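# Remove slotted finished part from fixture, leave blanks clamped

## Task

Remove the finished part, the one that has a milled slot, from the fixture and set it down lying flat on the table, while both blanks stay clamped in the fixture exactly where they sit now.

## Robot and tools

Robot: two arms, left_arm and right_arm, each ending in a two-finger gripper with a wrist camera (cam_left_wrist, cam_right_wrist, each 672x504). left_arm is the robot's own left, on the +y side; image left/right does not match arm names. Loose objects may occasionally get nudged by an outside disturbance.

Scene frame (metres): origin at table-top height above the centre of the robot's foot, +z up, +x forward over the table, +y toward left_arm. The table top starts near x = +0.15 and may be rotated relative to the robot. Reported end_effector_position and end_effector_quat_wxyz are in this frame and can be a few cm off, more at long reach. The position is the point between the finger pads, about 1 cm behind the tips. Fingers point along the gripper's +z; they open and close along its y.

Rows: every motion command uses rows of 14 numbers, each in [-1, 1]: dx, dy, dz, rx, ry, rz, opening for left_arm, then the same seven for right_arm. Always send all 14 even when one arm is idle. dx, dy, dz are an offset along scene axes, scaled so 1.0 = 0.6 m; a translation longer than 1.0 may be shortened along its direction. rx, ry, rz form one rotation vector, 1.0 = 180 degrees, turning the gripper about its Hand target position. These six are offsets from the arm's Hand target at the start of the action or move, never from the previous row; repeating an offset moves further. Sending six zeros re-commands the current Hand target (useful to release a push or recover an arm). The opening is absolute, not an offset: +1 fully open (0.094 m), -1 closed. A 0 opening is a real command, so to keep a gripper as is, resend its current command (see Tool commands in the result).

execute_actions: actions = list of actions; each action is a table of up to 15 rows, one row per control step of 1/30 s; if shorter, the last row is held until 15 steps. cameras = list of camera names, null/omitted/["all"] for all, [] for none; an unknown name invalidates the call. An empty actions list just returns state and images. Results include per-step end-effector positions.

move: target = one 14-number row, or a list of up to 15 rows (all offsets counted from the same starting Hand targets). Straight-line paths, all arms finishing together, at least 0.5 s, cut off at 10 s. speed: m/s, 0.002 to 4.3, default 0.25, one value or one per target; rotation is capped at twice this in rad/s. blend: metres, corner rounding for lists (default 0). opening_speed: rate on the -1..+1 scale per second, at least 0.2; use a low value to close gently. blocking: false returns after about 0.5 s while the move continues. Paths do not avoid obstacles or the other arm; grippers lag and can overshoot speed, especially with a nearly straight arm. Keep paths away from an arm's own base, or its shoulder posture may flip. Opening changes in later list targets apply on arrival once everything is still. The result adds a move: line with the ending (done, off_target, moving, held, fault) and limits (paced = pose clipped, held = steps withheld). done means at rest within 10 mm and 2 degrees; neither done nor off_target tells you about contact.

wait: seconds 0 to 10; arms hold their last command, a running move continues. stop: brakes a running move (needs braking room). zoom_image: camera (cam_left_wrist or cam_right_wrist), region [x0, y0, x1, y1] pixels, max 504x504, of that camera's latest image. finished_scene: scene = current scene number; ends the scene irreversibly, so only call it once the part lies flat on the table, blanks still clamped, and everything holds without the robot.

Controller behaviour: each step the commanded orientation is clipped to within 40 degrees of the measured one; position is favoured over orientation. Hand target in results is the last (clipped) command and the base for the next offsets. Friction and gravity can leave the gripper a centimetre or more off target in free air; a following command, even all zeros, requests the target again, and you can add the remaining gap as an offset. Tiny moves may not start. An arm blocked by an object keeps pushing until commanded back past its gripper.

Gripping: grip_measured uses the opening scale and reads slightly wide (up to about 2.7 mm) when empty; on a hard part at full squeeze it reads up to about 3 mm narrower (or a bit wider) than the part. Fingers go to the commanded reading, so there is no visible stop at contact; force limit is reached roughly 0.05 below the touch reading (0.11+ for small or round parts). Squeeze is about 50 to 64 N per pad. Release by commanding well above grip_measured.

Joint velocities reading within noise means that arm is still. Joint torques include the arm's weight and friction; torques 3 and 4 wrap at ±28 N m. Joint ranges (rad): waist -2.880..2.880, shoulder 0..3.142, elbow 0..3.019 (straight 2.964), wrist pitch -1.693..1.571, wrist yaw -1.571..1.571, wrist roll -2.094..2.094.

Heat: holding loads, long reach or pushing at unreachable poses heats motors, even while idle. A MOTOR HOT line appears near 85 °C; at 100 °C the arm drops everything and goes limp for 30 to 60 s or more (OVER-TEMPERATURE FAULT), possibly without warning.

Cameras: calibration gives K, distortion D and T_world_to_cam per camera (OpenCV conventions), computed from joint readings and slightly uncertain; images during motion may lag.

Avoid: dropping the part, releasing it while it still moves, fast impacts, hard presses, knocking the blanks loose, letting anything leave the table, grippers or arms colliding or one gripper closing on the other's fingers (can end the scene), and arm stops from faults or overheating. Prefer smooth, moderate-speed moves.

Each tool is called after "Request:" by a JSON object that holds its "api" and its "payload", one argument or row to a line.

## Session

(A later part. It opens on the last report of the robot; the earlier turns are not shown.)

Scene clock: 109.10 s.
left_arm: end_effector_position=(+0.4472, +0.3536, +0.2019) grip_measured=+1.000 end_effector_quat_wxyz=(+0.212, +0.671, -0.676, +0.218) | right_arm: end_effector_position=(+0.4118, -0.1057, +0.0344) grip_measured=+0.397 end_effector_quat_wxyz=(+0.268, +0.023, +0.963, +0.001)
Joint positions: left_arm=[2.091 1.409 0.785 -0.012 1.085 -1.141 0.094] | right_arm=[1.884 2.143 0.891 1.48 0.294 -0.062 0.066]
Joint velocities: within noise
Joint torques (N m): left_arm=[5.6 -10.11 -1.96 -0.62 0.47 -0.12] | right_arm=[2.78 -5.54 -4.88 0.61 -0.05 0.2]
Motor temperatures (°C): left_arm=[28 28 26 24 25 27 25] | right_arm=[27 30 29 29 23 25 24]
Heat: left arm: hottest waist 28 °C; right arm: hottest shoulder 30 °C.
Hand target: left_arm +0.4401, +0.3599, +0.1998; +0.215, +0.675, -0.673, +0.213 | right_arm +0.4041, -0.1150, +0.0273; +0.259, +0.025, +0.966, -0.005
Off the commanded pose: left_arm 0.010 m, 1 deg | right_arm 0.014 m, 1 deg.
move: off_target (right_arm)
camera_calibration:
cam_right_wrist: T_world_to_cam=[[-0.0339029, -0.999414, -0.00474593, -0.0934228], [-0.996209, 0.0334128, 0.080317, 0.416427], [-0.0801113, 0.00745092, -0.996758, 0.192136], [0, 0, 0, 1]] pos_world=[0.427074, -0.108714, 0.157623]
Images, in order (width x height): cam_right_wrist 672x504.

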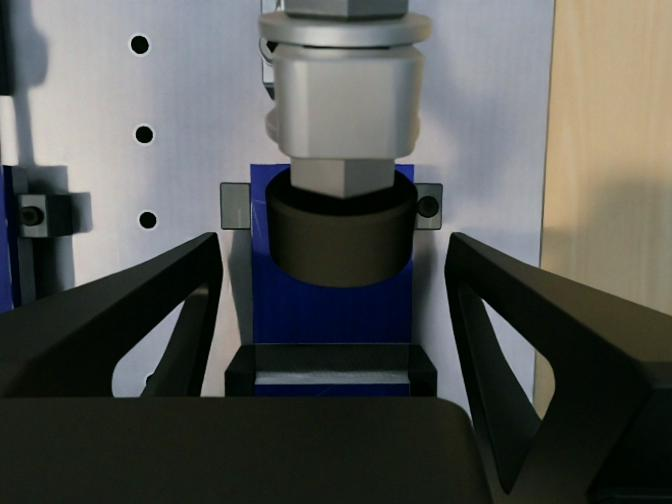

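Request:
{"api": "move", "payload": {
  "target": [0,0,0,0,0,0,1,0.002,0.0,0.01,0,0,0,0.4],
  "speed": 0.05,
  "cameras": ["cam_right_wrist"]
}}

Request:
{"api": "zoom_image", "payload": {
  "camera": "cam_right_wrist",
  "region": [180, 150, 480, 410]
}}

Scene clock: 111.63 s.
left_arm: end_effector_position=(+0.4472, +0.3536, +0.2019) grip_measured=+1.000 end_effector_quat_wxyz=(+0.212, +0.671, -0.676, +0.218) | right_arm: end_effector_position=(+0.4119, -0.1056, +0.0343) grip_measured=+0.397 end_effector_quat_wxyz=(+0.268, +0.023, +0.963, +0.001)
Joint positions: left_arm=[2.091 1.409 0.785 -0.012 1.085 -1.141 0.094] | right_arm=[1.884 2.143 0.892 1.479 0.293 -0.061 0.066]
Joint velocities: within noise
Joint torques (N m): left_arm=[5.42 -10.64 -1.62 -0.58 0.54 0.02] | right_arm=[3.31 -6.59 -6.08 0.75 0.1 0.18]
Motor temperatures (°C): left_arm=[28 28 26 24 25 27 25] | right_arm=[27 30 29 29 23 25 24]
Heat: left arm: hottest waist 28 °C; right arm: hottest shoulder 30 °C.
Hand target: left_arm +0.4401, +0.3599, +0.1998; +0.215, +0.675, -0.673, +0.213 | right_arm +0.4053, -0.1150, +0.0332; +0.259, +0.025, +0.966, -0.005
Off the commanded pose: left_arm 0.010 m, 1 deg | right_arm 0.012 m, 1 deg.
move: off_target (right_arm)
camera_calibration:
cam_right_wrist: T_world_to_cam=[[-0.0343575, -0.999395, -0.00541078, -0.0931196], [-0.996193, 0.0338124, 0.0803448, 0.416567], [-0.0801132, 0.00815062, -0.996752, 0.19212], [0, 0, 0, 1]] pos_world=[0.427173, -0.108714, 0.157523]
Images, in order (width x height): cam_right_wrist 672x504.

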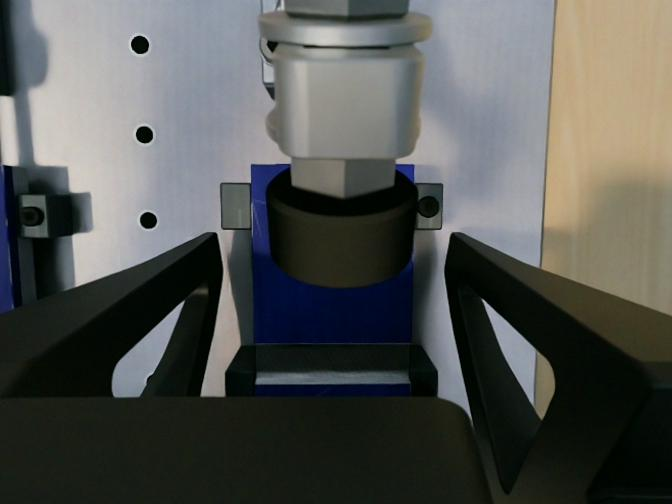

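Scaled by 1.680 from the camera's 672x504 image, which has a finer 960x720 frame.

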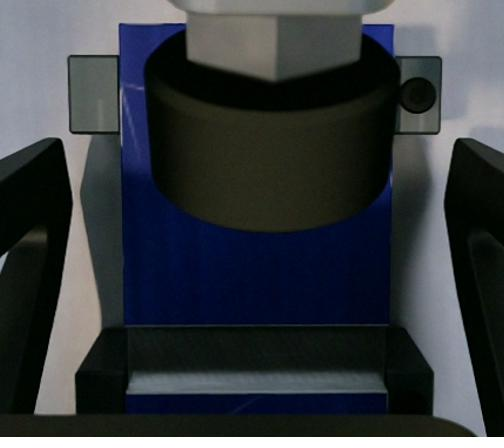

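Request:
{"api": "move", "payload": {
  "target": [0,0,0,0,0,0,1,0.0,0.0,0.013,0,0,0,0.4],
  "speed": 0.05,
  "cameras": []
}}

Scene clock: 118.53 s.
left_arm: end_effector_position=(+0.4472, +0.3536, +0.2019) grip_measured=+1.000 end_effector_quat_wxyz=(+0.212, +0.671, -0.676, +0.218) | right_arm: end_effector_position=(+0.4118, -0.1063, +0.0343) grip_measured=+0.397 end_effector_quat_wxyz=(+0.268, +0.024, +0.963, -0.001)
Joint positions: left_arm=[2.091 1.409 0.785 -0.012 1.085 -1.141 0.094] | right_arm=[1.884 2.143 0.892 1.479 0.298 -0.061 0.066]
Joint velocities: within noise
Joint torques (N m): left_arm=[5.01 -10.4 -1.95 -0.47 0.52 -0.08] | right_arm=[3.49 -7.53 -7.53 1.1 0.12 0.18]
Motor temperatures (°C): left_arm=[28 28 26 24 25 27 25] | right_arm=[27 30 29 29 23 25 24]
Heat: left arm: hottest waist 28 °C; right arm: hottest shoulder 30 °C.
Hand target: left_arm +0.4401, +0.3599, +0.1998; +0.215, +0.675, -0.673, +0.213 | right_arm +0.4053, -0.1151, +0.0410; +0.259, +0.025, +0.966, -0.005
Off the commanded pose: left_arm 0.010 m, 1 deg | right_arm 0.013 m, 1 deg.
move: off_target (right_arm)
No camera images: "cameras" was empty.

Request:
{"api": "move", "payload": {
  "target": [0,0,0,0,0,0,1,0.0,0.0,0.007,0,0,0,0.4],
  "speed": 0.05,
  "cameras": []
}}

Scene clock: 120.03 s.
left_arm: end_effector_position=(+0.4472, +0.3536, +0.2019) grip_measured=+1.000 end_effector_quat_wxyz=(+0.212, +0.671, -0.676, +0.218) | right_arm: end_effector_position=(+0.4149, -0.1068, +0.0352) grip_measured=+0.397 end_effector_quat_wxyz=(+0.270, +0.025, +0.962, -0.002)
Joint positions: left_arm=[2.091 1.409 0.785 -0.012 1.085 -1.141 0.094] | right_arm=[1.884 2.137 0.892 1.479 0.3 -0.061 0.066]
Joint velocities: within noise
Joint torques (N m): left_arm=[5.83 -11.05 -1.88 -0.42 0.52 -0.01] | right_arm=[3.66 -7.71 -8.32 1.28 0.11 0.16]
Motor temperatures (°C): left_arm=[28 28 26 24 25 27 25] | right_arm=[27 30 30 29 23 25 24]
Heat: left arm: hottest waist 28 °C; right arm: hottest shoulder 30 °C.
Hand target: left_arm +0.4401, +0.3599, +0.1998; +0.215, +0.675, -0.673, +0.213 | right_arm +0.4054, -0.1150, +0.0453; +0.259, +0.025, +0.966, -0.005
Off the commanded pose: left_arm 0.010 m, 1 deg | right_arm 0.016 m, 1 deg.
move: off_target (right_arm)
No camera images: "cameras" was empty.

Request:
{"api": "move", "payload": {
  "target": [0,0,0,0,0,0,1,-0.008,0.0,0.004,0,0,0,0.4],
  "speed": 0.05,
  "cameras": []
}}

Scene clock: 123.00 s.
left_arm: end_effector_position=(+0.4472, +0.3536, +0.2019) grip_measured=+1.000 end_effector_quat_wxyz=(+0.212, +0.671, -0.676, +0.218) | right_arm: end_effector_position=(+0.4110, -0.1082, +0.0375) grip_measured=+0.397 end_effector_quat_wxyz=(+0.267, +0.024, +0.963, -0.003)
Joint positions: left_arm=[2.091 1.409 0.785 -0.012 1.085 -1.141 0.094] | right_arm=[1.884 2.137 0.88 1.484 0.302 -0.061 0.066]
Joint velocities: within noise
Joint torques (N m): left_arm=[5.01 -9.99 -1.74 -0.61 0.5 -0.05] | right_arm=[3.66 -6.71 -8.24 1.63 0.13 0.15]
Motor temperatures (°C): left_arm=[28 28 26 24 25 27 25] | right_arm=[27 30 30 29 23 25 24]
Heat: left arm: hottest waist 28 °C; right arm: hottest shoulder 30 °C.
Hand target: left_arm +0.4401, +0.3599, +0.1998; +0.215, +0.675, -0.673, +0.213 | right_arm +0.4006, -0.1151, +0.0476; +0.259, +0.025, +0.966, -0.005
Off the commanded pose: left_arm 0.010 m, 1 deg | right_arm 0.016 m, 1 deg.
move: off_target (right_arm)
No camera images: "cameras" was empty.

Request:
{"api": "move", "payload": {
  "target": [0,0,0,0,0,0,1,0.0,0.006,0.0,0,0,0,0.4],
  "speed": 0.05,
  "cameras": ["cam_right_wrist"]
}}

Request:
{"api": "zoom_image", "payload": {
  "camera": "cam_right_wrist",
  "region": [180, 150, 480, 410]
}}

Scene clock: 125.33 s.
left_arm: end_effector_position=(+0.4472, +0.3536, +0.2019) grip_measured=+1.000 end_effector_quat_wxyz=(+0.212, +0.671, -0.676, +0.218) | right_arm: end_effector_position=(+0.4108, -0.1093, +0.0376) grip_measured=+0.397 end_effector_quat_wxyz=(+0.267, +0.025, +0.963, -0.006)
Joint positions: left_arm=[2.091 1.409 0.785 -0.012 1.085 -1.141 0.094] | right_arm=[1.884 2.137 0.88 1.484 0.309 -0.061 0.066]
Joint velocities: within noise
Joint torques (N m): left_arm=[5.3 -10.52 -1.84 -0.43 0.49 -0.05] | right_arm=[4.37 -6.77 -7.9 1.65 0.14 0.16]
Motor temperatures (°C): left_arm=[28 28 26 24 25 27 25] | right_arm=[27 30 30 29 23 25 24]
Heat: left arm: hottest waist 28 °C; right arm: hottest shoulder 30 °C.
Hand target: left_arm +0.4401, +0.3599, +0.1998; +0.215, +0.675, -0.673, +0.213 | right_arm +0.4005, -0.1114, +0.0477; +0.259, +0.025, +0.966, -0.005
Off the commanded pose: left_arm 0.010 m, 1 deg | right_arm 0.014 m, 1 deg.
move: off_target (right_arm)
camera_calibration:
cam_right_wrist: T_world_to_cam=[[-0.0417057, -0.9991, 0.00774611, -0.0942713], [-0.995664, 0.042205, 0.0829001, 0.415978], [-0.0831524, -0.00425512, -0.996528, 0.195161], [0, 0, 0, 1]] pos_world=[0.42647, -0.110912, 0.160729]
Images, in order (width x height): cam_right_wrist 672x504.

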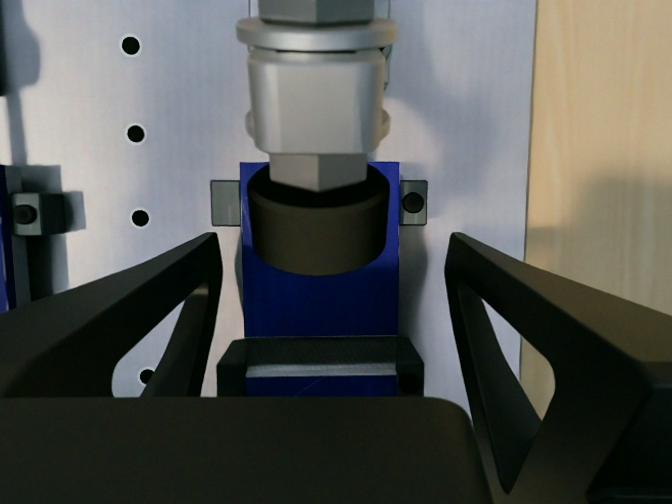

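Scaled by 1.680 from the camera's 672x504 image, which has a finer 960x720 frame.

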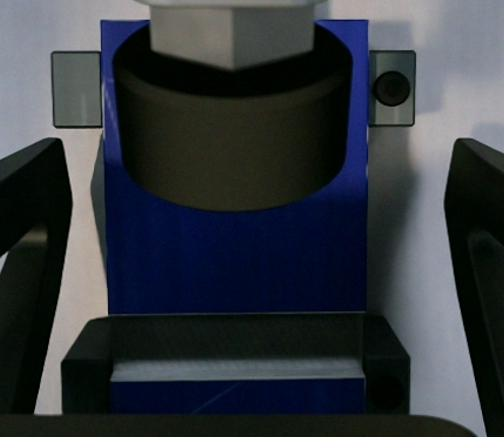

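Request:
{"api": "move", "payload": {
  "target": [0,0,0,0,0,0,1,0.0,0.01,0.0,0,0,0,0.4],
  "speed": 0.05,
  "cameras": []
}}

Scene clock: 127.27 s.
left_arm: end_effector_position=(+0.4472, +0.3536, +0.2019) grip_measured=+1.000 end_effector_quat_wxyz=(+0.212, +0.671, -0.676, +0.218) | right_arm: end_effector_position=(+0.4105, -0.1113, +0.0375) grip_measured=+0.397 end_effector_quat_wxyz=(+0.266, +0.027, +0.963, -0.012)
Joint positions: left_arm=[2.091 1.409 0.785 -0.012 1.085 -1.141 0.094] | right_arm=[1.884 2.137 0.88 1.484 0.32 -0.061 0.066]
Joint velocities: within noise
Joint torques (N m): left_arm=[5.89 -9.76 -1.96 -0.65 0.47 -0.05] | right_arm=[5.19 -6.83 -7.53 1.58 0.12 0.11]
Motor temperatures (°C): left_arm=[28 28 26 24 25 27 25] | right_arm=[27 30 30 29 23 25 24]
Heat: left arm: hottest waist 28 °C; right arm: hottest shoulder 30 °C.
Hand target: left_arm +0.4401, +0.3599, +0.1998; +0.215, +0.675, -0.673, +0.213 | right_arm +0.4005, -0.1055, +0.0477; +0.259, +0.025, +0.966, -0.005
Off the commanded pose: left_arm 0.010 m, 1 deg | right_arm 0.015 m, 1 deg.
move: off_target (right_arm)
No camera images: "cameras" was empty.

Request:
{"api": "move", "payload": {
  "target": [0,0,0,0,0,0,1,0.0,0.01,0.0,0,0,0,0.4],
  "speed": 0.05,
  "cameras": []
}}

Scene clock: 129.17 s.
left_arm: end_effector_position=(+0.4472, +0.3536, +0.2019) grip_measured=+1.000 end_effector_quat_wxyz=(+0.212, +0.671, -0.676, +0.218) | right_arm: end_effector_position=(+0.4101, -0.1072, +0.0388) grip_measured=+0.397 end_effector_quat_wxyz=(+0.266, +0.028, +0.964, -0.012)
Joint positions: left_arm=[2.091 1.409 0.785 -0.012 1.085 -1.141 0.094] | right_arm=[1.894 2.137 0.88 1.484 0.332 -0.061 0.066]
Joint velocities: within noise
Joint torques (N m): left_arm=[4.95 -11.22 -1.88 -0.44 0.42 -0.03] | right_arm=[5.48 -6.71 -7.19 1.47 0.16 0.1]
Motor temperatures (°C): left_arm=[28 28 26 24 25 27 25] | right_arm=[27 30 31 29 23 25 24]
Heat: left arm: hottest waist 28 °C; right arm: hottest elbow 31 °C.
Hand target: left_arm +0.4401, +0.3599, +0.1998; +0.215, +0.675, -0.673, +0.213 | right_arm +0.4005, -0.0994, +0.0477; +0.259, +0.025, +0.966, -0.005
Off the commanded pose: left_arm 0.010 m, 1 deg | right_arm 0.015 m, 1 deg.
move: off_target (right_arm)
No camera images: "cameras" was empty.

Request:
{"api": "move", "payload": {
  "target": [0,0,0,0,0,0,1,0.001,-0.01,-0.002,0,0,0,0.4],
  "speed": 0.05,
  "cameras": ["cam_right_wrist"]
}}

Request:
{"api": "zoom_image", "payload": {
  "camera": "cam_right_wrist",
  "region": [180, 150, 480, 410]
}}

Scene clock: 131.33 s.
left_arm: end_effector_position=(+0.4472, +0.3536, +0.2019) grip_measured=+1.000 end_effector_quat_wxyz=(+0.212, +0.671, -0.676, +0.218) | right_arm: end_effector_position=(+0.4103, -0.1058, +0.0389) grip_measured=+0.397 end_effector_quat_wxyz=(+0.266, +0.027, +0.964, -0.008)
Joint positions: left_arm=[2.091 1.409 0.785 -0.012 1.085 -1.141 0.094] | right_arm=[1.894 2.137 0.88 1.484 0.324 -0.061 0.066]
Joint velocities: within noise
Joint torques (N m): left_arm=[5.42 -10.17 -1.87 -0.7 0.43 -0.03] | right_arm=[4.89 -6.48 -7.32 1.42 -0.01 0.12]
Motor temperatures (°C): left_arm=[28 28 26 24 25 27 25] | right_arm=[27 29 31 29 23 25 24]
Heat: left arm: hottest waist 28 °C; right arm: hottest elbow 31 °C.
Hand target: left_arm +0.4401, +0.3599, +0.1998; +0.215, +0.675, -0.673, +0.213 | right_arm +0.4011, -0.1054, +0.0465; +0.259, +0.025, +0.966, -0.005
Off the commanded pose: left_arm 0.010 m, 1 deg | right_arm 0.012 m, 1 deg.
move: off_target (right_arm)
camera_calibration:
cam_right_wrist: T_world_to_cam=[[-0.0465847, -0.998846, 0.0117218, -0.0889411], [-0.995344, 0.0474062, 0.0839221, 0.415559], [-0.0843809, -0.00775779, -0.996403, 0.196569], [0, 0, 0, 1]] pos_world=[0.426068, -0.107014, 0.16203]
Images, in order (width x height): cam_right_wrist 672x504.

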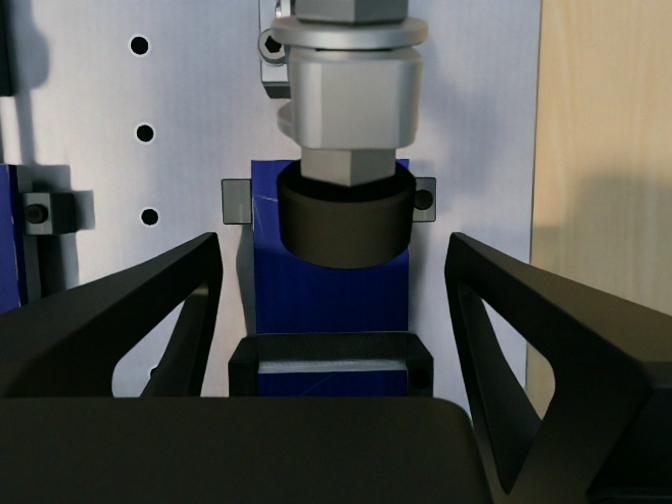

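Scaled by 1.680 from the camera's 672x504 image, which has a finer 960x720 frame.

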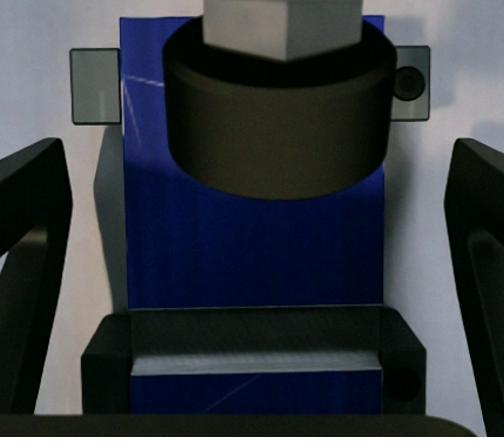

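Request:
{"api": "move", "payload": {
  "target": [0,0,0,0,0,0,1,0,0,0,0,0,0,-0.25],
  "opening_speed": 0.5,
  "cameras": ["cam_left_wrist","cam_right_wrist"]
}}

Request:
{"api": "zoom_image", "payload": {
  "camera": "cam_left_wrist",
  "region": [210, 200, 410, 340]
}}

Request:
{"api": "zoom_image", "payload": {
  "camera": "cam_right_wrist",
  "region": [180, 150, 480, 410]
}}

Scene clock: 138.40 s.
left_arm: end_effector_position=(+0.4472, +0.3536, +0.2019) grip_measured=+1.000 end_effector_quat_wxyz=(+0.212, +0.671, -0.676, +0.218) | right_arm: end_effector_position=(+0.4103, -0.1057, +0.0389) grip_measured=-0.142 end_effector_quat_wxyz=(+0.266, +0.027, +0.964, -0.008)
Joint positions: left_arm=[2.091 1.409 0.785 -0.012 1.085 -1.141 0.094] | right_arm=[1.894 2.137 0.88 1.484 0.323 -0.061 0.04]
Joint velocities: within noise
Joint torques (N m): left_arm=[6.3 -10.29 -1.91 -0.66 0.53 0.01] | right_arm=[4.48 -6.89 -7.39 1.36 -0.01 0.11]
Motor temperatures (°C): left_arm=[28 28 26 24 25 27 25] | right_arm=[27 29 31 29 23 25 24]
Heat: left arm: hottest waist 28 °C; right arm: hottest elbow 31 °C.
Hand target: left_arm +0.4401, +0.3599, +0.1998; +0.215, +0.675, -0.673, +0.213 | right_arm +0.4011, -0.1054, +0.0465; +0.259, +0.025, +0.966, -0.005
Off the commanded pose: left_arm 0.010 m, 1 deg | right_arm 0.012 m, 1 deg.
move: off_target (right_arm)
camera_calibration:
cam_left_wrist: T_world_to_cam=[[0.999851, -0.000753294, 0.0172173, -0.452339], [-0.0164875, -0.332629, 0.942914, -0.0596163], [0.00501668, -0.943058, -0.332592, 0.519737], [0, 0, 0, 1]] pos_world=[0.448682, 0.469971, 0.236861]
cam_right_wrist: T_world_to_cam=[[-0.0461333, -0.998874, 0.0110819, -0.0890328], [-0.995365, 0.0469027, 0.0839531, 0.41551], [-0.0843784, -0.00715755, -0.996408, 0.196633], [0, 0, 0, 1]] pos_world=[0.426068, -0.107014, 0.16203]

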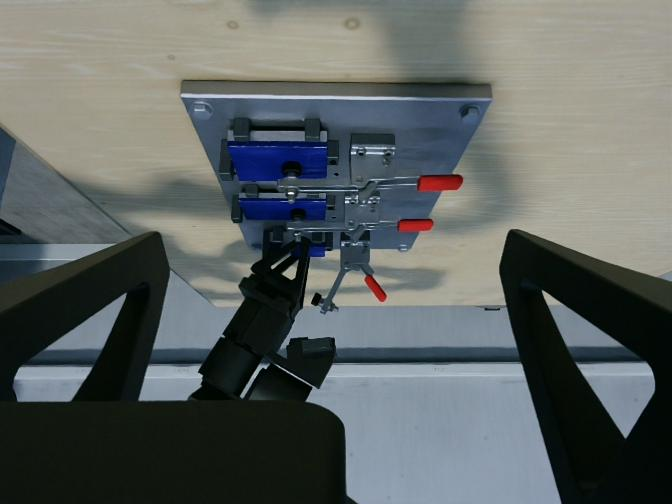

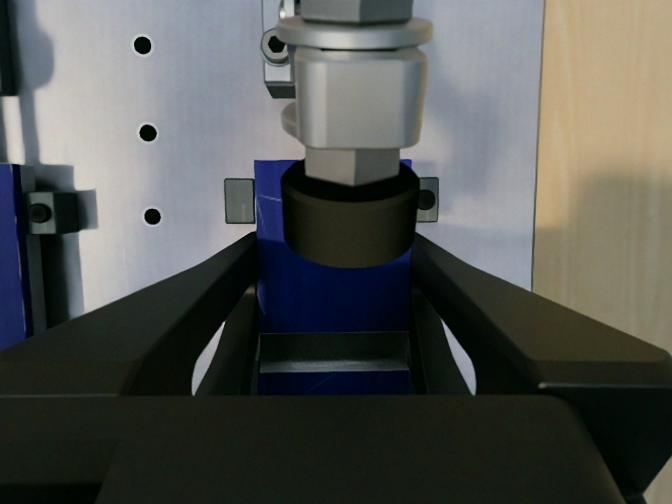

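Scaled by 2.520 from the camera's 672x504 image, which has a finer 960x720 frame.

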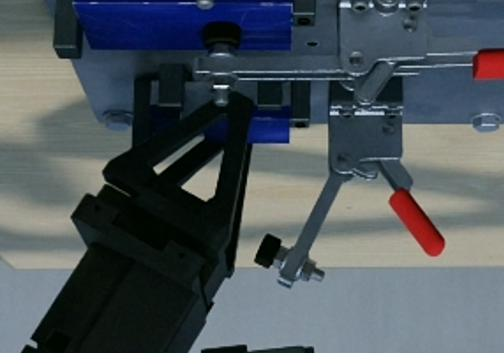

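Scaled by 1.680 from the camera's 672x504 image, which has a finer 960x720 frame.

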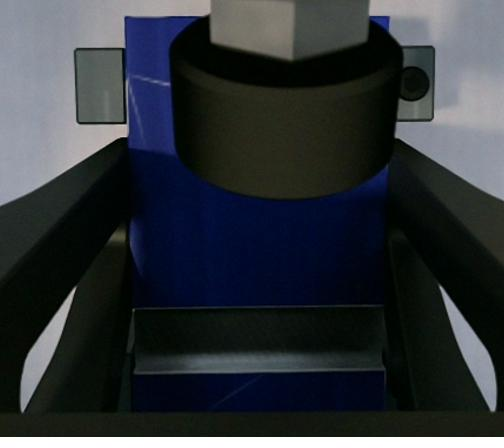

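Request:
{"api": "move", "payload": {
  "target": [0,0,0,0,0,0,1,0.003,0,0.025,0,0,0,-0.4],
  "opening_speed": 1,
  "speed": 0.04,
  "cameras": ["cam_left_wrist","cam_right_wrist"]
}}

Request:
{"api": "zoom_image", "payload": {
  "camera": "cam_left_wrist",
  "region": [210, 200, 410, 340]
}}

Scene clock: 141.07 s.
left_arm: end_effector_position=(+0.4472, +0.3536, +0.2019) grip_measured=+1.000 end_effector_quat_wxyz=(+0.212, +0.671, -0.676, +0.218) | right_arm: end_effector_position=(+0.4099, -0.1061, +0.0447) grip_measured=-0.143 end_effector_quat_wxyz=(+0.264, +0.026, +0.964, -0.007)
Joint positions: left_arm=[2.091 1.409 0.785 -0.012 1.085 -1.141 0.094] | right_arm=[1.897 2.124 0.861 1.484 0.323 -0.061 0.04]
Joint velocities: within noise
Joint torques (N m): left_arm=[3.96 -9.88 -1.69 -0.65 0.48 -0.03] | right_arm=[5.25 -7.71 -8.83 1.88 0.33 0.08]
Motor temperatures (°C): left_arm=[28 28 26 24 25 27 25] | right_arm=[27 29 31 29 23 25 24]
Heat: left arm: hottest waist 28 °C; right arm: hottest elbow 31 °C.
Hand target: left_arm +0.4401, +0.3599, +0.1998; +0.215, +0.675, -0.673, +0.213 | right_arm +0.4030, -0.1053, +0.0615; +0.259, +0.025, +0.966, -0.005
Off the commanded pose: left_arm 0.010 m, 1 deg | right_arm 0.018 m, 1 deg.
move: off_target (right_arm)
camera_calibration:
cam_left_wrist: T_world_to_cam=[[0.999851, -0.000753294, 0.0172173, -0.452339], [-0.0164875, -0.332629, 0.942914, -0.0596163], [0.00501668, -0.943058, -0.332592, 0.519737], [0, 0, 0, 1]] pos_world=[0.448682, 0.469971, 0.236861]
cam_right_wrist: T_world_to_cam=[[-0.0436308, -0.999003, 0.00950135, -0.0903963], [-0.995016, 0.0443064, 0.0893354, 0.414027], [-0.0896672, -0.00555622, -0.995956, 0.204681], [0, 0, 0, 1]] pos_world=[0.426373, -0.107513, 0.167725]

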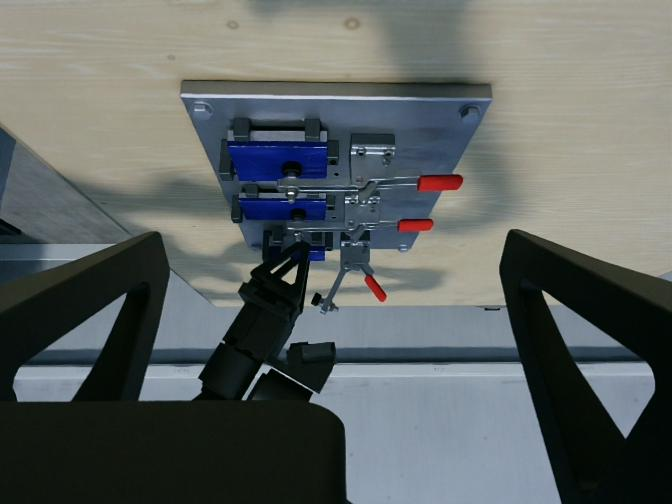

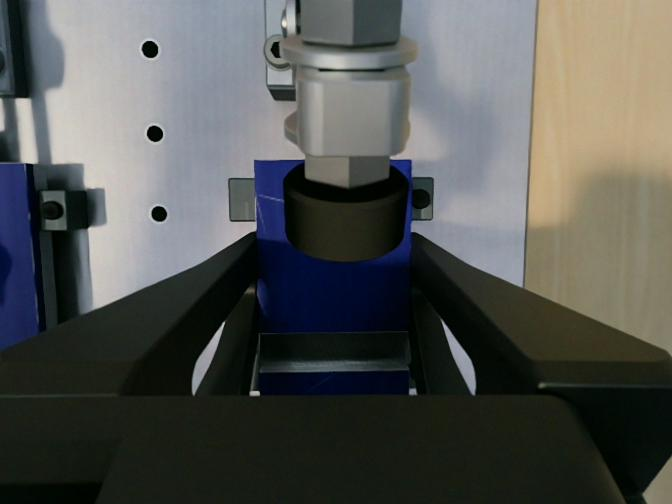

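Scaled by 2.520 from the camera's 672x504 image, which has a finer 960x720 frame.

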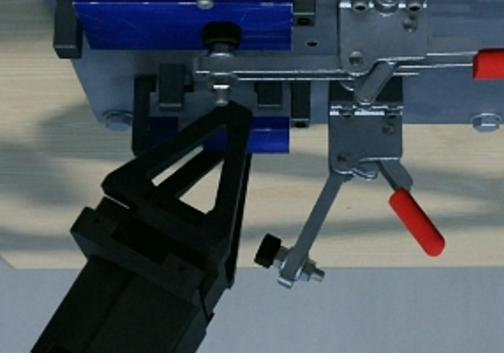

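Request:
{"api": "move", "payload": {
  "target": [
    [0,0,0,0,0,0,1,0,0,0.025,0,0,0,-0.4],
    [0,0,0,0,0,0,1,-0.0717,-0.004,0.045,0,0,0,-0.4],
    [0,0,0,0,0,0,1,-0.0967,-0.004,0.131,0,0,0,-0.4]
  ],
  "speed": [0.06,0.08,0.12],
  "blend": [0.005,0.015,0],
  "cameras": ["cam_left_wrist","cam_right_wrist"]
}}

Scene clock: 146.97 s.
left_arm: end_effector_position=(+0.4472, +0.3536, +0.2019) grip_measured=+1.000 end_effector_quat_wxyz=(+0.212, +0.671, -0.676, +0.218) | right_arm: end_effector_position=(+0.3586, -0.1111, +0.1226) grip_measured=-0.143 end_effector_quat_wxyz=(+0.215, +0.029, +0.976, -0.016)
Joint positions: left_arm=[2.091 1.409 0.785 -0.012 1.085 -1.141 0.094] | right_arm=[1.966 2.059 0.607 1.571 0.417 -0.034 0.04]
Joint velocities: within noise
Joint torques (N m): left_arm=[5.77 -9.35 -1.65 -0.62 0.58 -0.08] | right_arm=[5.71 -6.71 -9.72 0.9 0.19 0.21]
Motor temperatures (°C): left_arm=[28 28 26 24 25 27 25] | right_arm=[27 29 31 29 23 25 24]
Heat: left arm: hottest waist 28 °C; right arm: hottest elbow 31 °C.
Hand target: left_arm +0.4401, +0.3599, +0.1998; +0.215, +0.675, -0.673, +0.213 | right_arm +0.3448, -0.1077, +0.1401; +0.259, +0.025, +0.966, -0.005
Off the commanded pose: left_arm 0.010 m, 1 deg | right_arm 0.022 m, 5 deg.
joint sent to its limit (right arm) — joint 4 (wrist pitch), upper limit. The joint targets are off in orientation, not in position.
move: off_target (right_arm)
camera_calibration:
cam_left_wrist: T_world_to_cam=[[0.999851, -0.000753294, 0.0172173, -0.452339], [-0.0164875, -0.332629, 0.942914, -0.0596163], [0.00501668, -0.943058, -0.332592, 0.519737], [0, 0, 0, 1]] pos_world=[0.448682, 0.469971, 0.236861]
cam_right_wrist: T_world_to_cam=[[-0.0532336, -0.998228, 0.0266022, -0.096968], [-0.980451, 0.0573019, 0.188234, 0.340411], [-0.189425, -0.0160617, -0.981764, 0.310523], [0, 0, 0, 1]] pos_world=[0.387415, -0.111315, 0.243363]

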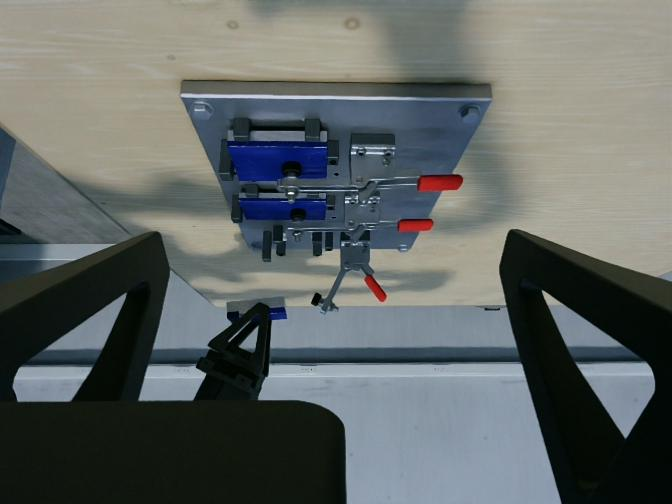

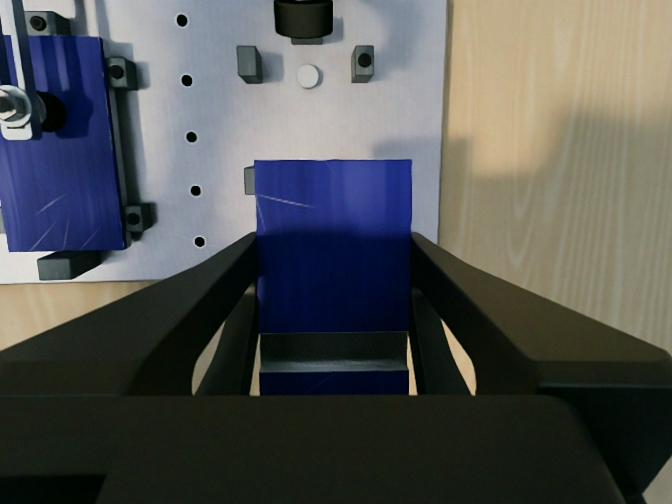

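Request:
{"api": "move", "payload": {
  "target": [
    [0,0,0,0,0,0,1,0.035,-0.137,0.008,0,0,0.25,-0.4],
    [0,0,0,0,0,0,1,0.0637,-0.244,-0.02,0,0,0.5,-0.4]
  ],
  "speed": [0.22,0.22],
  "blend": [0.03,0],
  "cameras": ["cam_left_wrist","cam_right_wrist"]
}}

Scene clock: 152.77 s.
left_arm: end_effector_position=(+0.4472, +0.3536, +0.2019) grip_measured=+1.000 end_effector_quat_wxyz=(+0.212, +0.671, -0.676, +0.218) | right_arm: end_effector_position=(+0.3761, -0.2471, +0.1255) grip_measured=-0.144 end_effector_quat_wxyz=(-0.185, +0.660, -0.703, -0.187)
Joint positions: left_arm=[2.091 1.409 0.785 -0.012 1.085 -1.141 0.094] | right_arm=[1.363 1.649 0.647 0.615 -0.727 -1.644 0.04]
Joint velocities: within noise
Joint torques (N m): left_arm=[6.18 -10.46 -1.99 -0.66 0.45 -0.03] | right_arm=[-2.67 -9.41 -4.94 -0.24 -0.5 -0.03]
Motor temperatures (°C): left_arm=[28 28 26 24 25 27 25] | right_arm=[27 29 32 29 23 25 25]
Heat: left arm: hottest waist 28 °C; right arm: hottest elbow 32 °C.
Hand target: left_arm +0.4401, +0.3599, +0.1998; +0.215, +0.675, -0.673, +0.213 | right_arm +0.3832, -0.2543, +0.1281; -0.186, +0.665, -0.701, -0.179
Off the commanded pose: left_arm 0.010 m, 1 deg | right_arm 0.010 m, 1 deg.
move: done
camera_calibration:
cam_left_wrist: T_world_to_cam=[[0.999851, -0.000753294, 0.0172173, -0.452339], [-0.0164875, -0.332629, 0.942914, -0.0596163], [0.00501668, -0.943058, -0.332592, 0.519737], [0, 0, 0, 1]] pos_world=[0.448682, 0.469971, 0.236861]
cam_right_wrist: T_world_to_cam=[[0.998804, -0.0481665, -0.00835106, -0.388404], [-0.047222, -0.994822, 0.0899909, -0.233864], [-0.0126424, -0.089489, -0.995908, 0.23166], [0, 0, 0, 1]] pos_world=[0.379825, -0.23063, 0.248514]

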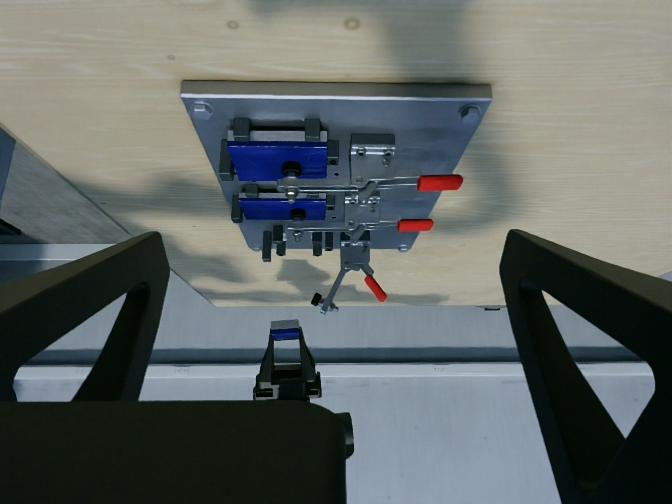

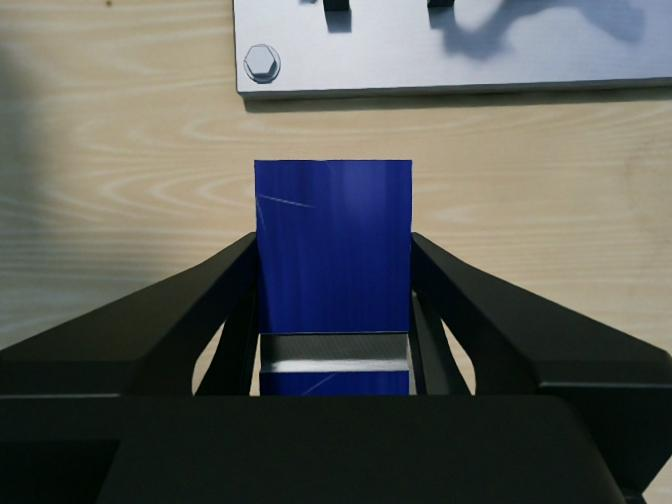

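Request:
{"api": "move", "payload": {
  "target": [0,0,0,0,0,0,1,0,-0.005,-0.155,0,0,0,-0.4],
  "speed": 0.1,
  "cameras": ["cam_left_wrist","cam_right_wrist"]
}}

Scene clock: 157.10 s.
left_arm: end_effector_position=(+0.4472, +0.3536, +0.2019) grip_measured=+1.000 end_effector_quat_wxyz=(+0.212, +0.671, -0.676, +0.218) | right_arm: end_effector_position=(+0.3888, -0.2668, +0.0375) grip_measured=-0.144 end_effector_quat_wxyz=(-0.186, +0.669, -0.700, -0.168)
Joint positions: left_arm=[2.091 1.409 0.785 -0.012 1.085 -1.141 0.094] | right_arm=[1.368 1.855 0.887 0.615 -0.699 -1.645 0.04]
Joint velocities: within noise
Joint torques (N m): left_arm=[5.19 -10.4 -1.99 -0.5 0.45 -0.03] | right_arm=[-1.08 -7.59 -4.55 0.02 -0.37 0.17]
Motor temperatures (°C): left_arm=[28 28 26 24 25 27 25] | right_arm=[27 30 32 29 23 25 25]
Heat: left arm: hottest waist 28 °C; right arm: hottest elbow 32 °C.
Hand target: left_arm +0.4401, +0.3599, +0.1998; +0.215, +0.675, -0.673, +0.213 | right_arm +0.3829, -0.2571, +0.0351; -0.186, +0.665, -0.701, -0.180
Off the commanded pose: left_arm 0.010 m, 1 deg | right_arm 0.011 m, 1 deg.
move: off_target (right_arm)
camera_calibration:
cam_left_wrist: T_world_to_cam=[[0.999851, -0.000753294, 0.0172173, -0.452339], [-0.0164875, -0.332629, 0.942914, -0.0596163], [0.00501668, -0.943058, -0.332592, 0.519737], [0, 0, 0, 1]] pos_world=[0.448682, 0.469971, 0.236861]
cam_right_wrist: T_world_to_cam=[[0.999014, -0.0377395, 0.0233834, -0.401186], [-0.0401948, -0.992505, 0.115404, -0.248021], [0.0188529, -0.11623, -0.993043, 0.122967], [0, 0, 0, 1]] pos_world=[0.388503, -0.24701, 0.160115]

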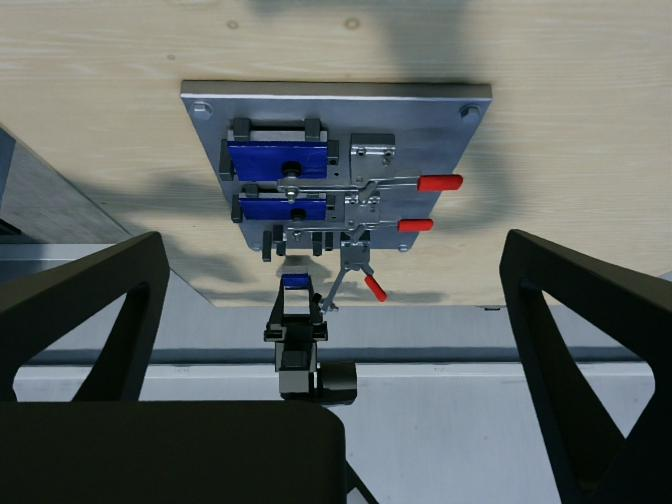

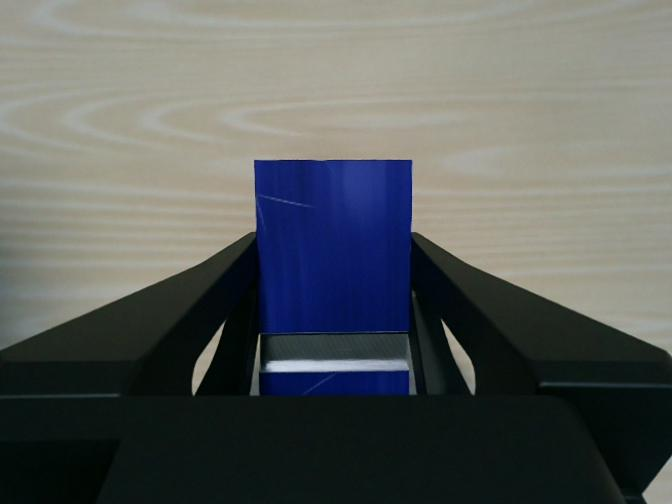

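Request:
{"api": "move", "payload": {
  "target": [0,0,0,0,0,0,1,0,0,-0.018,0.01,0,0,-0.4],
  "speed": 0.03,
  "cameras": []
}}

Scene clock: 159.87 s.
left_arm: end_effector_position=(+0.4472, +0.3536, +0.2019) grip_measured=+1.000 end_effector_quat_wxyz=(+0.212, +0.671, -0.676, +0.218) | right_arm: end_effector_position=(+0.3908, -0.2651, +0.0261) grip_measured=-0.144 end_effector_quat_wxyz=(-0.198, +0.666, -0.697, -0.178)
Joint positions: left_arm=[2.091 1.409 0.785 -0.012 1.085 -1.141 0.094] | right_arm=[1.368 1.886 0.93 0.603 -0.73 -1.645 0.04]
Joint velocities: within noise
Joint torques (N m): left_arm=[5.19 -10.11 -1.84 -0.53 0.42 -0.02] | right_arm=[-1.2 -7.41 -4.66 -0.14 -0.53 0.09]
Motor temperatures (°C): left_arm=[28 28 26 24 25 27 25] | right_arm=[27 30 31 29 23 25 25]
Heat: left arm: hottest waist 28 °C; right arm: hottest elbow 31 °C.
Hand target: left_arm +0.4401, +0.3599, +0.1998; +0.215, +0.675, -0.673, +0.213 | right_arm +0.3831, -0.2571, +0.0243; -0.197, +0.662, -0.698, -0.191
Off the commanded pose: left_arm 0.010 m, 1 deg | right_arm 0.011 m, 2 deg.
move: off_target (right_arm)
No camera images: "cameras" was empty.

Request:
{"api": "move", "payload": {
  "target": [0,0,0,0,0,0,1,0,0,-0.012,0,0,0,-0.4],
  "speed": 0.03,
  "cameras": []
}}

Scene clock: 161.83 s.
left_arm: end_effector_position=(+0.4472, +0.3536, +0.2019) grip_measured=+1.000 end_effector_quat_wxyz=(+0.212, +0.671, -0.676, +0.218) | right_arm: end_effector_position=(+0.3912, -0.2664, +0.0193) grip_measured=-0.144 end_effector_quat_wxyz=(-0.198, +0.666, -0.697, -0.178)
Joint positions: left_arm=[2.091 1.409 0.785 -0.012 1.085 -1.141 0.094] | right_arm=[1.368 1.902 0.95 0.6 -0.731 -1.645 0.04]
Joint velocities: within noise
Joint torques (N m): left_arm=[4.89 -9.7 -1.72 -0.77 0.48 -0.01] | right_arm=[-1.38 -7 -4.57 -0.21 -0.45 0.11]
Motor temperatures (°C): left_arm=[28 28 26 24 25 27 25] | right_arm=[27 30 31 29 23 25 25]
Heat: left arm: hottest waist 28 °C; right arm: hottest elbow 31 °C.
Hand target: left_arm +0.4401, +0.3599, +0.1998; +0.215, +0.675, -0.673, +0.213 | right_arm +0.3832, -0.2571, +0.0171; -0.197, +0.662, -0.698, -0.191
Off the commanded pose: left_arm 0.010 m, 1 deg | right_arm 0.013 m, 2 deg.
move: off_target (right_arm)
No camera images: "cameras" was empty.

Request:
{"api": "move", "payload": {
  "target": [0,0,0,0,0,0,1,0,0,-0.009,0,0,0,-0.4],
  "speed": 0.03,
  "cameras": ["cam_left_wrist","cam_right_wrist"]
}}

Request:
{"api": "zoom_image", "payload": {
  "camera": "cam_left_wrist",
  "region": [210, 200, 410, 340]
}}

Scene clock: 165.00 s.
left_arm: end_effector_position=(+0.4472, +0.3536, +0.2019) grip_measured=+1.000 end_effector_quat_wxyz=(+0.212, +0.671, -0.676, +0.218) | right_arm: end_effector_position=(+0.3914, -0.2669, +0.0168) grip_measured=-0.144 end_effector_quat_wxyz=(-0.199, +0.666, -0.696, -0.177)
Joint positions: left_arm=[2.091 1.409 0.785 -0.012 1.085 -1.141 0.094] | right_arm=[1.368 1.908 0.957 0.6 -0.731 -1.645 0.04]
Joint velocities: within noise
Joint torques (N m): left_arm=[4.78 -9.82 -1.95 -0.72 0.51 -0.05] | right_arm=[-1.03 -7.24 -4.03 -0.23 -0.38 0.15]
Motor temperatures (°C): left_arm=[28 28 26 24 25 27 25] | right_arm=[27 30 31 29 23 25 25]
Heat: left arm: hottest waist 28 °C; right arm: hottest elbow 31 °C.
Hand target: left_arm +0.4401, +0.3599, +0.1998; +0.215, +0.675, -0.673, +0.213 | right_arm +0.3832, -0.2571, +0.0117; -0.197, +0.662, -0.698, -0.191
Off the commanded pose: left_arm 0.010 m, 1 deg | right_arm 0.014 m, 2 deg.
move: off_target (right_arm)
camera_calibration:
cam_left_wrist: T_world_to_cam=[[0.999851, -0.000753294, 0.0172173, -0.452339], [-0.0164875, -0.332629, 0.942914, -0.0596163], [0.00501668, -0.943058, -0.332592, 0.519737], [0, 0, 0, 1]] pos_world=[0.448682, 0.469971, 0.236861]
cam_right_wrist: T_world_to_cam=[[0.998854, -0.0388639, 0.0279486, -0.403715], [-0.041093, -0.995602, 0.084188, -0.245558], [0.0245538, -0.0852399, -0.996058, 0.108411], [0, 0, 0, 1]] pos_world=[0.3905, -0.250927, 0.13994]

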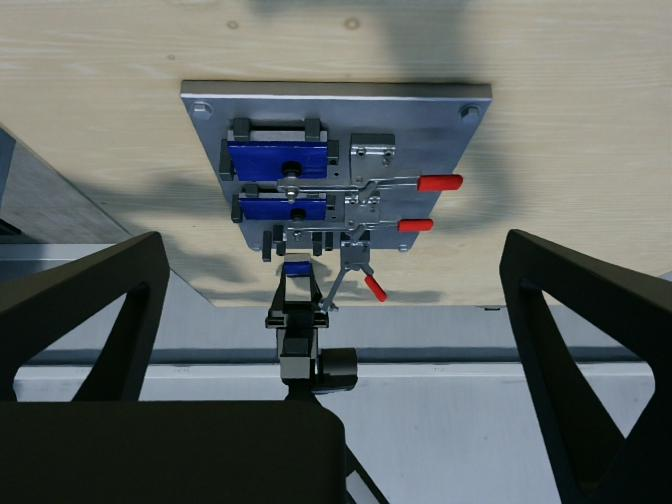

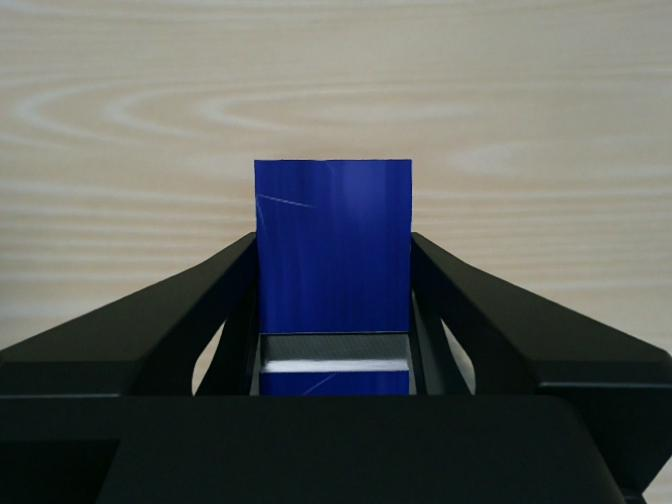

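Scaled by 2.520 from the camera's 672x504 image, which has a finer 960x720 frame.

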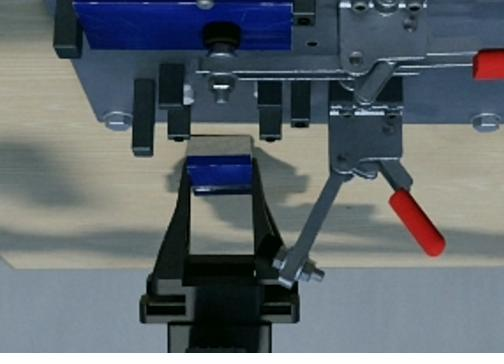

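Request:
{"api": "move", "payload": {
  "target": [0,0,0,0,0,0,1,0,0,-0.006,0,0,0,-0.4],
  "speed": 0.03,
  "cameras": []
}}

Scene clock: 168.17 s.
left_arm: end_effector_position=(+0.4472, +0.3536, +0.2019) grip_measured=+1.000 end_effector_quat_wxyz=(+0.212, +0.671, -0.676, +0.218) | right_arm: end_effector_position=(+0.3915, -0.2668, +0.0164) grip_measured=-0.144 end_effector_quat_wxyz=(-0.199, +0.666, -0.696, -0.178)
Joint positions: left_arm=[2.091 1.409 0.785 -0.012 1.085 -1.141 0.094] | right_arm=[1.368 1.909 0.959 0.599 -0.732 -1.645 0.04]
Joint velocities: within noise
Joint torques (N m): left_arm=[5.83 -10.34 -1.78 -0.44 0.5 -0.01] | right_arm=[-0.91 -6.42 -3.58 -0.23 -0.27 0.11]
Motor temperatures (°C): left_arm=[28 28 26 24 25 27 25] | right_arm=[27 30 31 29 23 25 25]
Heat: left arm: hottest waist 28 °C; right arm: hottest elbow 31 °C.
Hand target: left_arm +0.4401, +0.3599, +0.1998; +0.215, +0.675, -0.673, +0.213 | right_arm +0.3831, -0.2572, +0.0080; -0.197, +0.662, -0.698, -0.191
Off the commanded pose: left_arm 0.010 m, 1 deg | right_arm 0.015 m, 2 deg.
move: off_target (right_arm)
No camera images: "cameras" was empty.

Request:
{"api": "move", "payload": {
  "target": [0,0,0,0,0,0,1,0,0,0.013,0,0,0,-0.4],
  "speed": 0.05,
  "cameras": []
}}

Request:
{"api": "move", "payload": {
  "target": [0,0,0,0,0,0,1,0,0,0,0,0,0,0.1],
  "speed": 0.05,
  "opening_speed": 0.5,
  "cameras": ["cam_left_wrist","cam_right_wrist"]
}}

Request:
{"api": "zoom_image", "payload": {
  "camera": "cam_left_wrist",
  "region": [210, 200, 410, 340]
}}

Scene clock: 170.90 s.
left_arm: end_effector_position=(+0.4472, +0.3536, +0.2019) grip_measured=+1.000 end_effector_quat_wxyz=(+0.212, +0.671, -0.676, +0.218) | right_arm: end_effector_position=(+0.3915, -0.2667, +0.0164) grip_measured=-0.144 end_effector_quat_wxyz=(-0.199, +0.666, -0.696, -0.178)
Joint positions: left_arm=[2.091 1.409 0.785 -0.012 1.085 -1.141 0.094] | right_arm=[1.368 1.909 0.959 0.599 -0.733 -1.645 0.04]
Joint velocities: within noise
Joint torques (N m): left_arm=[5.83 -10.29 -1.8 -0.65 0.36 -0.06] | right_arm=[-0.91 -7.71 -4.97 -0.13 -0.34 0.11]
Motor temperatures (°C): left_arm=[28 28 26 24 25 27 25] | right_arm=[27 30 31 29 23 25 25]
Heat: left arm: hottest waist 28 °C; right arm: hottest elbow 31 °C.
Hand target: left_arm +0.4401, +0.3599, +0.1998; +0.215, +0.675, -0.673, +0.213 | right_arm +0.3831, -0.2571, +0.0159; -0.197, +0.662, -0.698, -0.191
Off the commanded pose: left_arm 0.010 m, 1 deg | right_arm 0.013 m, 2 deg.
move: off_target (right_arm)
No camera images: "cameras" was empty.

Scene clock: 172.23 s.
left_arm: end_effector_position=(+0.4472, +0.3536, +0.2019) grip_measured=+1.000 end_effector_quat_wxyz=(+0.212, +0.671, -0.676, +0.218) | right_arm: end_effector_position=(+0.3915, -0.2667, +0.0164) grip_measured=+0.096 end_effector_quat_wxyz=(-0.199, +0.666, -0.696, -0.178)
Joint positions: left_arm=[2.091 1.409 0.785 -0.012 1.085 -1.141 0.094] | right_arm=[1.368 1.909 0.959 0.599 -0.733 -1.645 0.052]
Joint velocities: within noise
Joint torques (N m): left_arm=[5.42 -9.52 -1.88 -0.65 0.53 -0.04] | right_arm=[-1.03 -7.77 -5 -0.16 -0.35 0.11]
Motor temperatures (°C): left_arm=[28 28 26 24 25 27 25] | right_arm=[27 30 31 29 23 25 25]
Heat: left arm: hottest waist 28 °C; right arm: hottest elbow 31 °C.
Hand target: left_arm +0.4401, +0.3599, +0.1998; +0.215, +0.675, -0.673, +0.213 | right_arm +0.3831, -0.2572, +0.0159; -0.197, +0.662, -0.698, -0.191
Off the commanded pose: left_arm 0.010 m, 1 deg | right_arm 0.013 m, 2 deg.
move: off_target (right_arm)
camera_calibration:
cam_left_wrist: T_world_to_cam=[[0.999851, -0.000753294, 0.0172173, -0.452339], [-0.0164875, -0.332629, 0.942914, -0.0596163], [0.00501668, -0.943058, -0.332592, 0.519737], [0, 0, 0, 1]] pos_world=[0.448682, 0.469971, 0.236861]
cam_right_wrist: T_world_to_cam=[[0.998852, -0.0390358, 0.0277674, -0.403828], [-0.0411927, -0.99579, 0.0818907, -0.245317], [0.0244538, -0.0829404, -0.996254, 0.108746], [0, 0, 0, 1]] pos_world=[0.3906, -0.251028, 0.139641]

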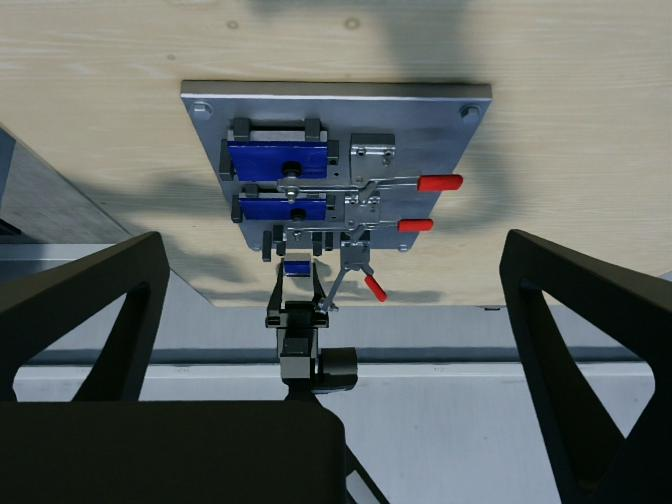

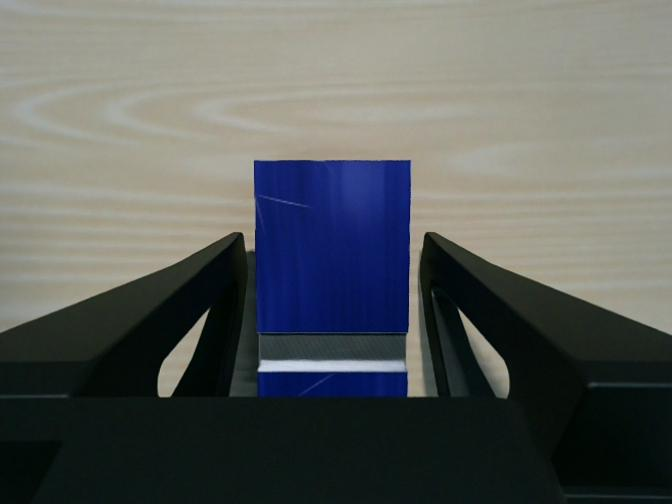

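Scaled by 2.520 from the camera's 672x504 image, which has a finer 960x720 frame.

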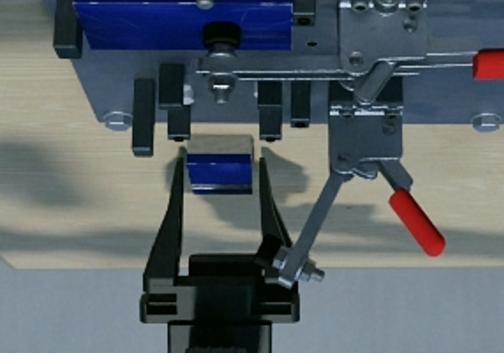

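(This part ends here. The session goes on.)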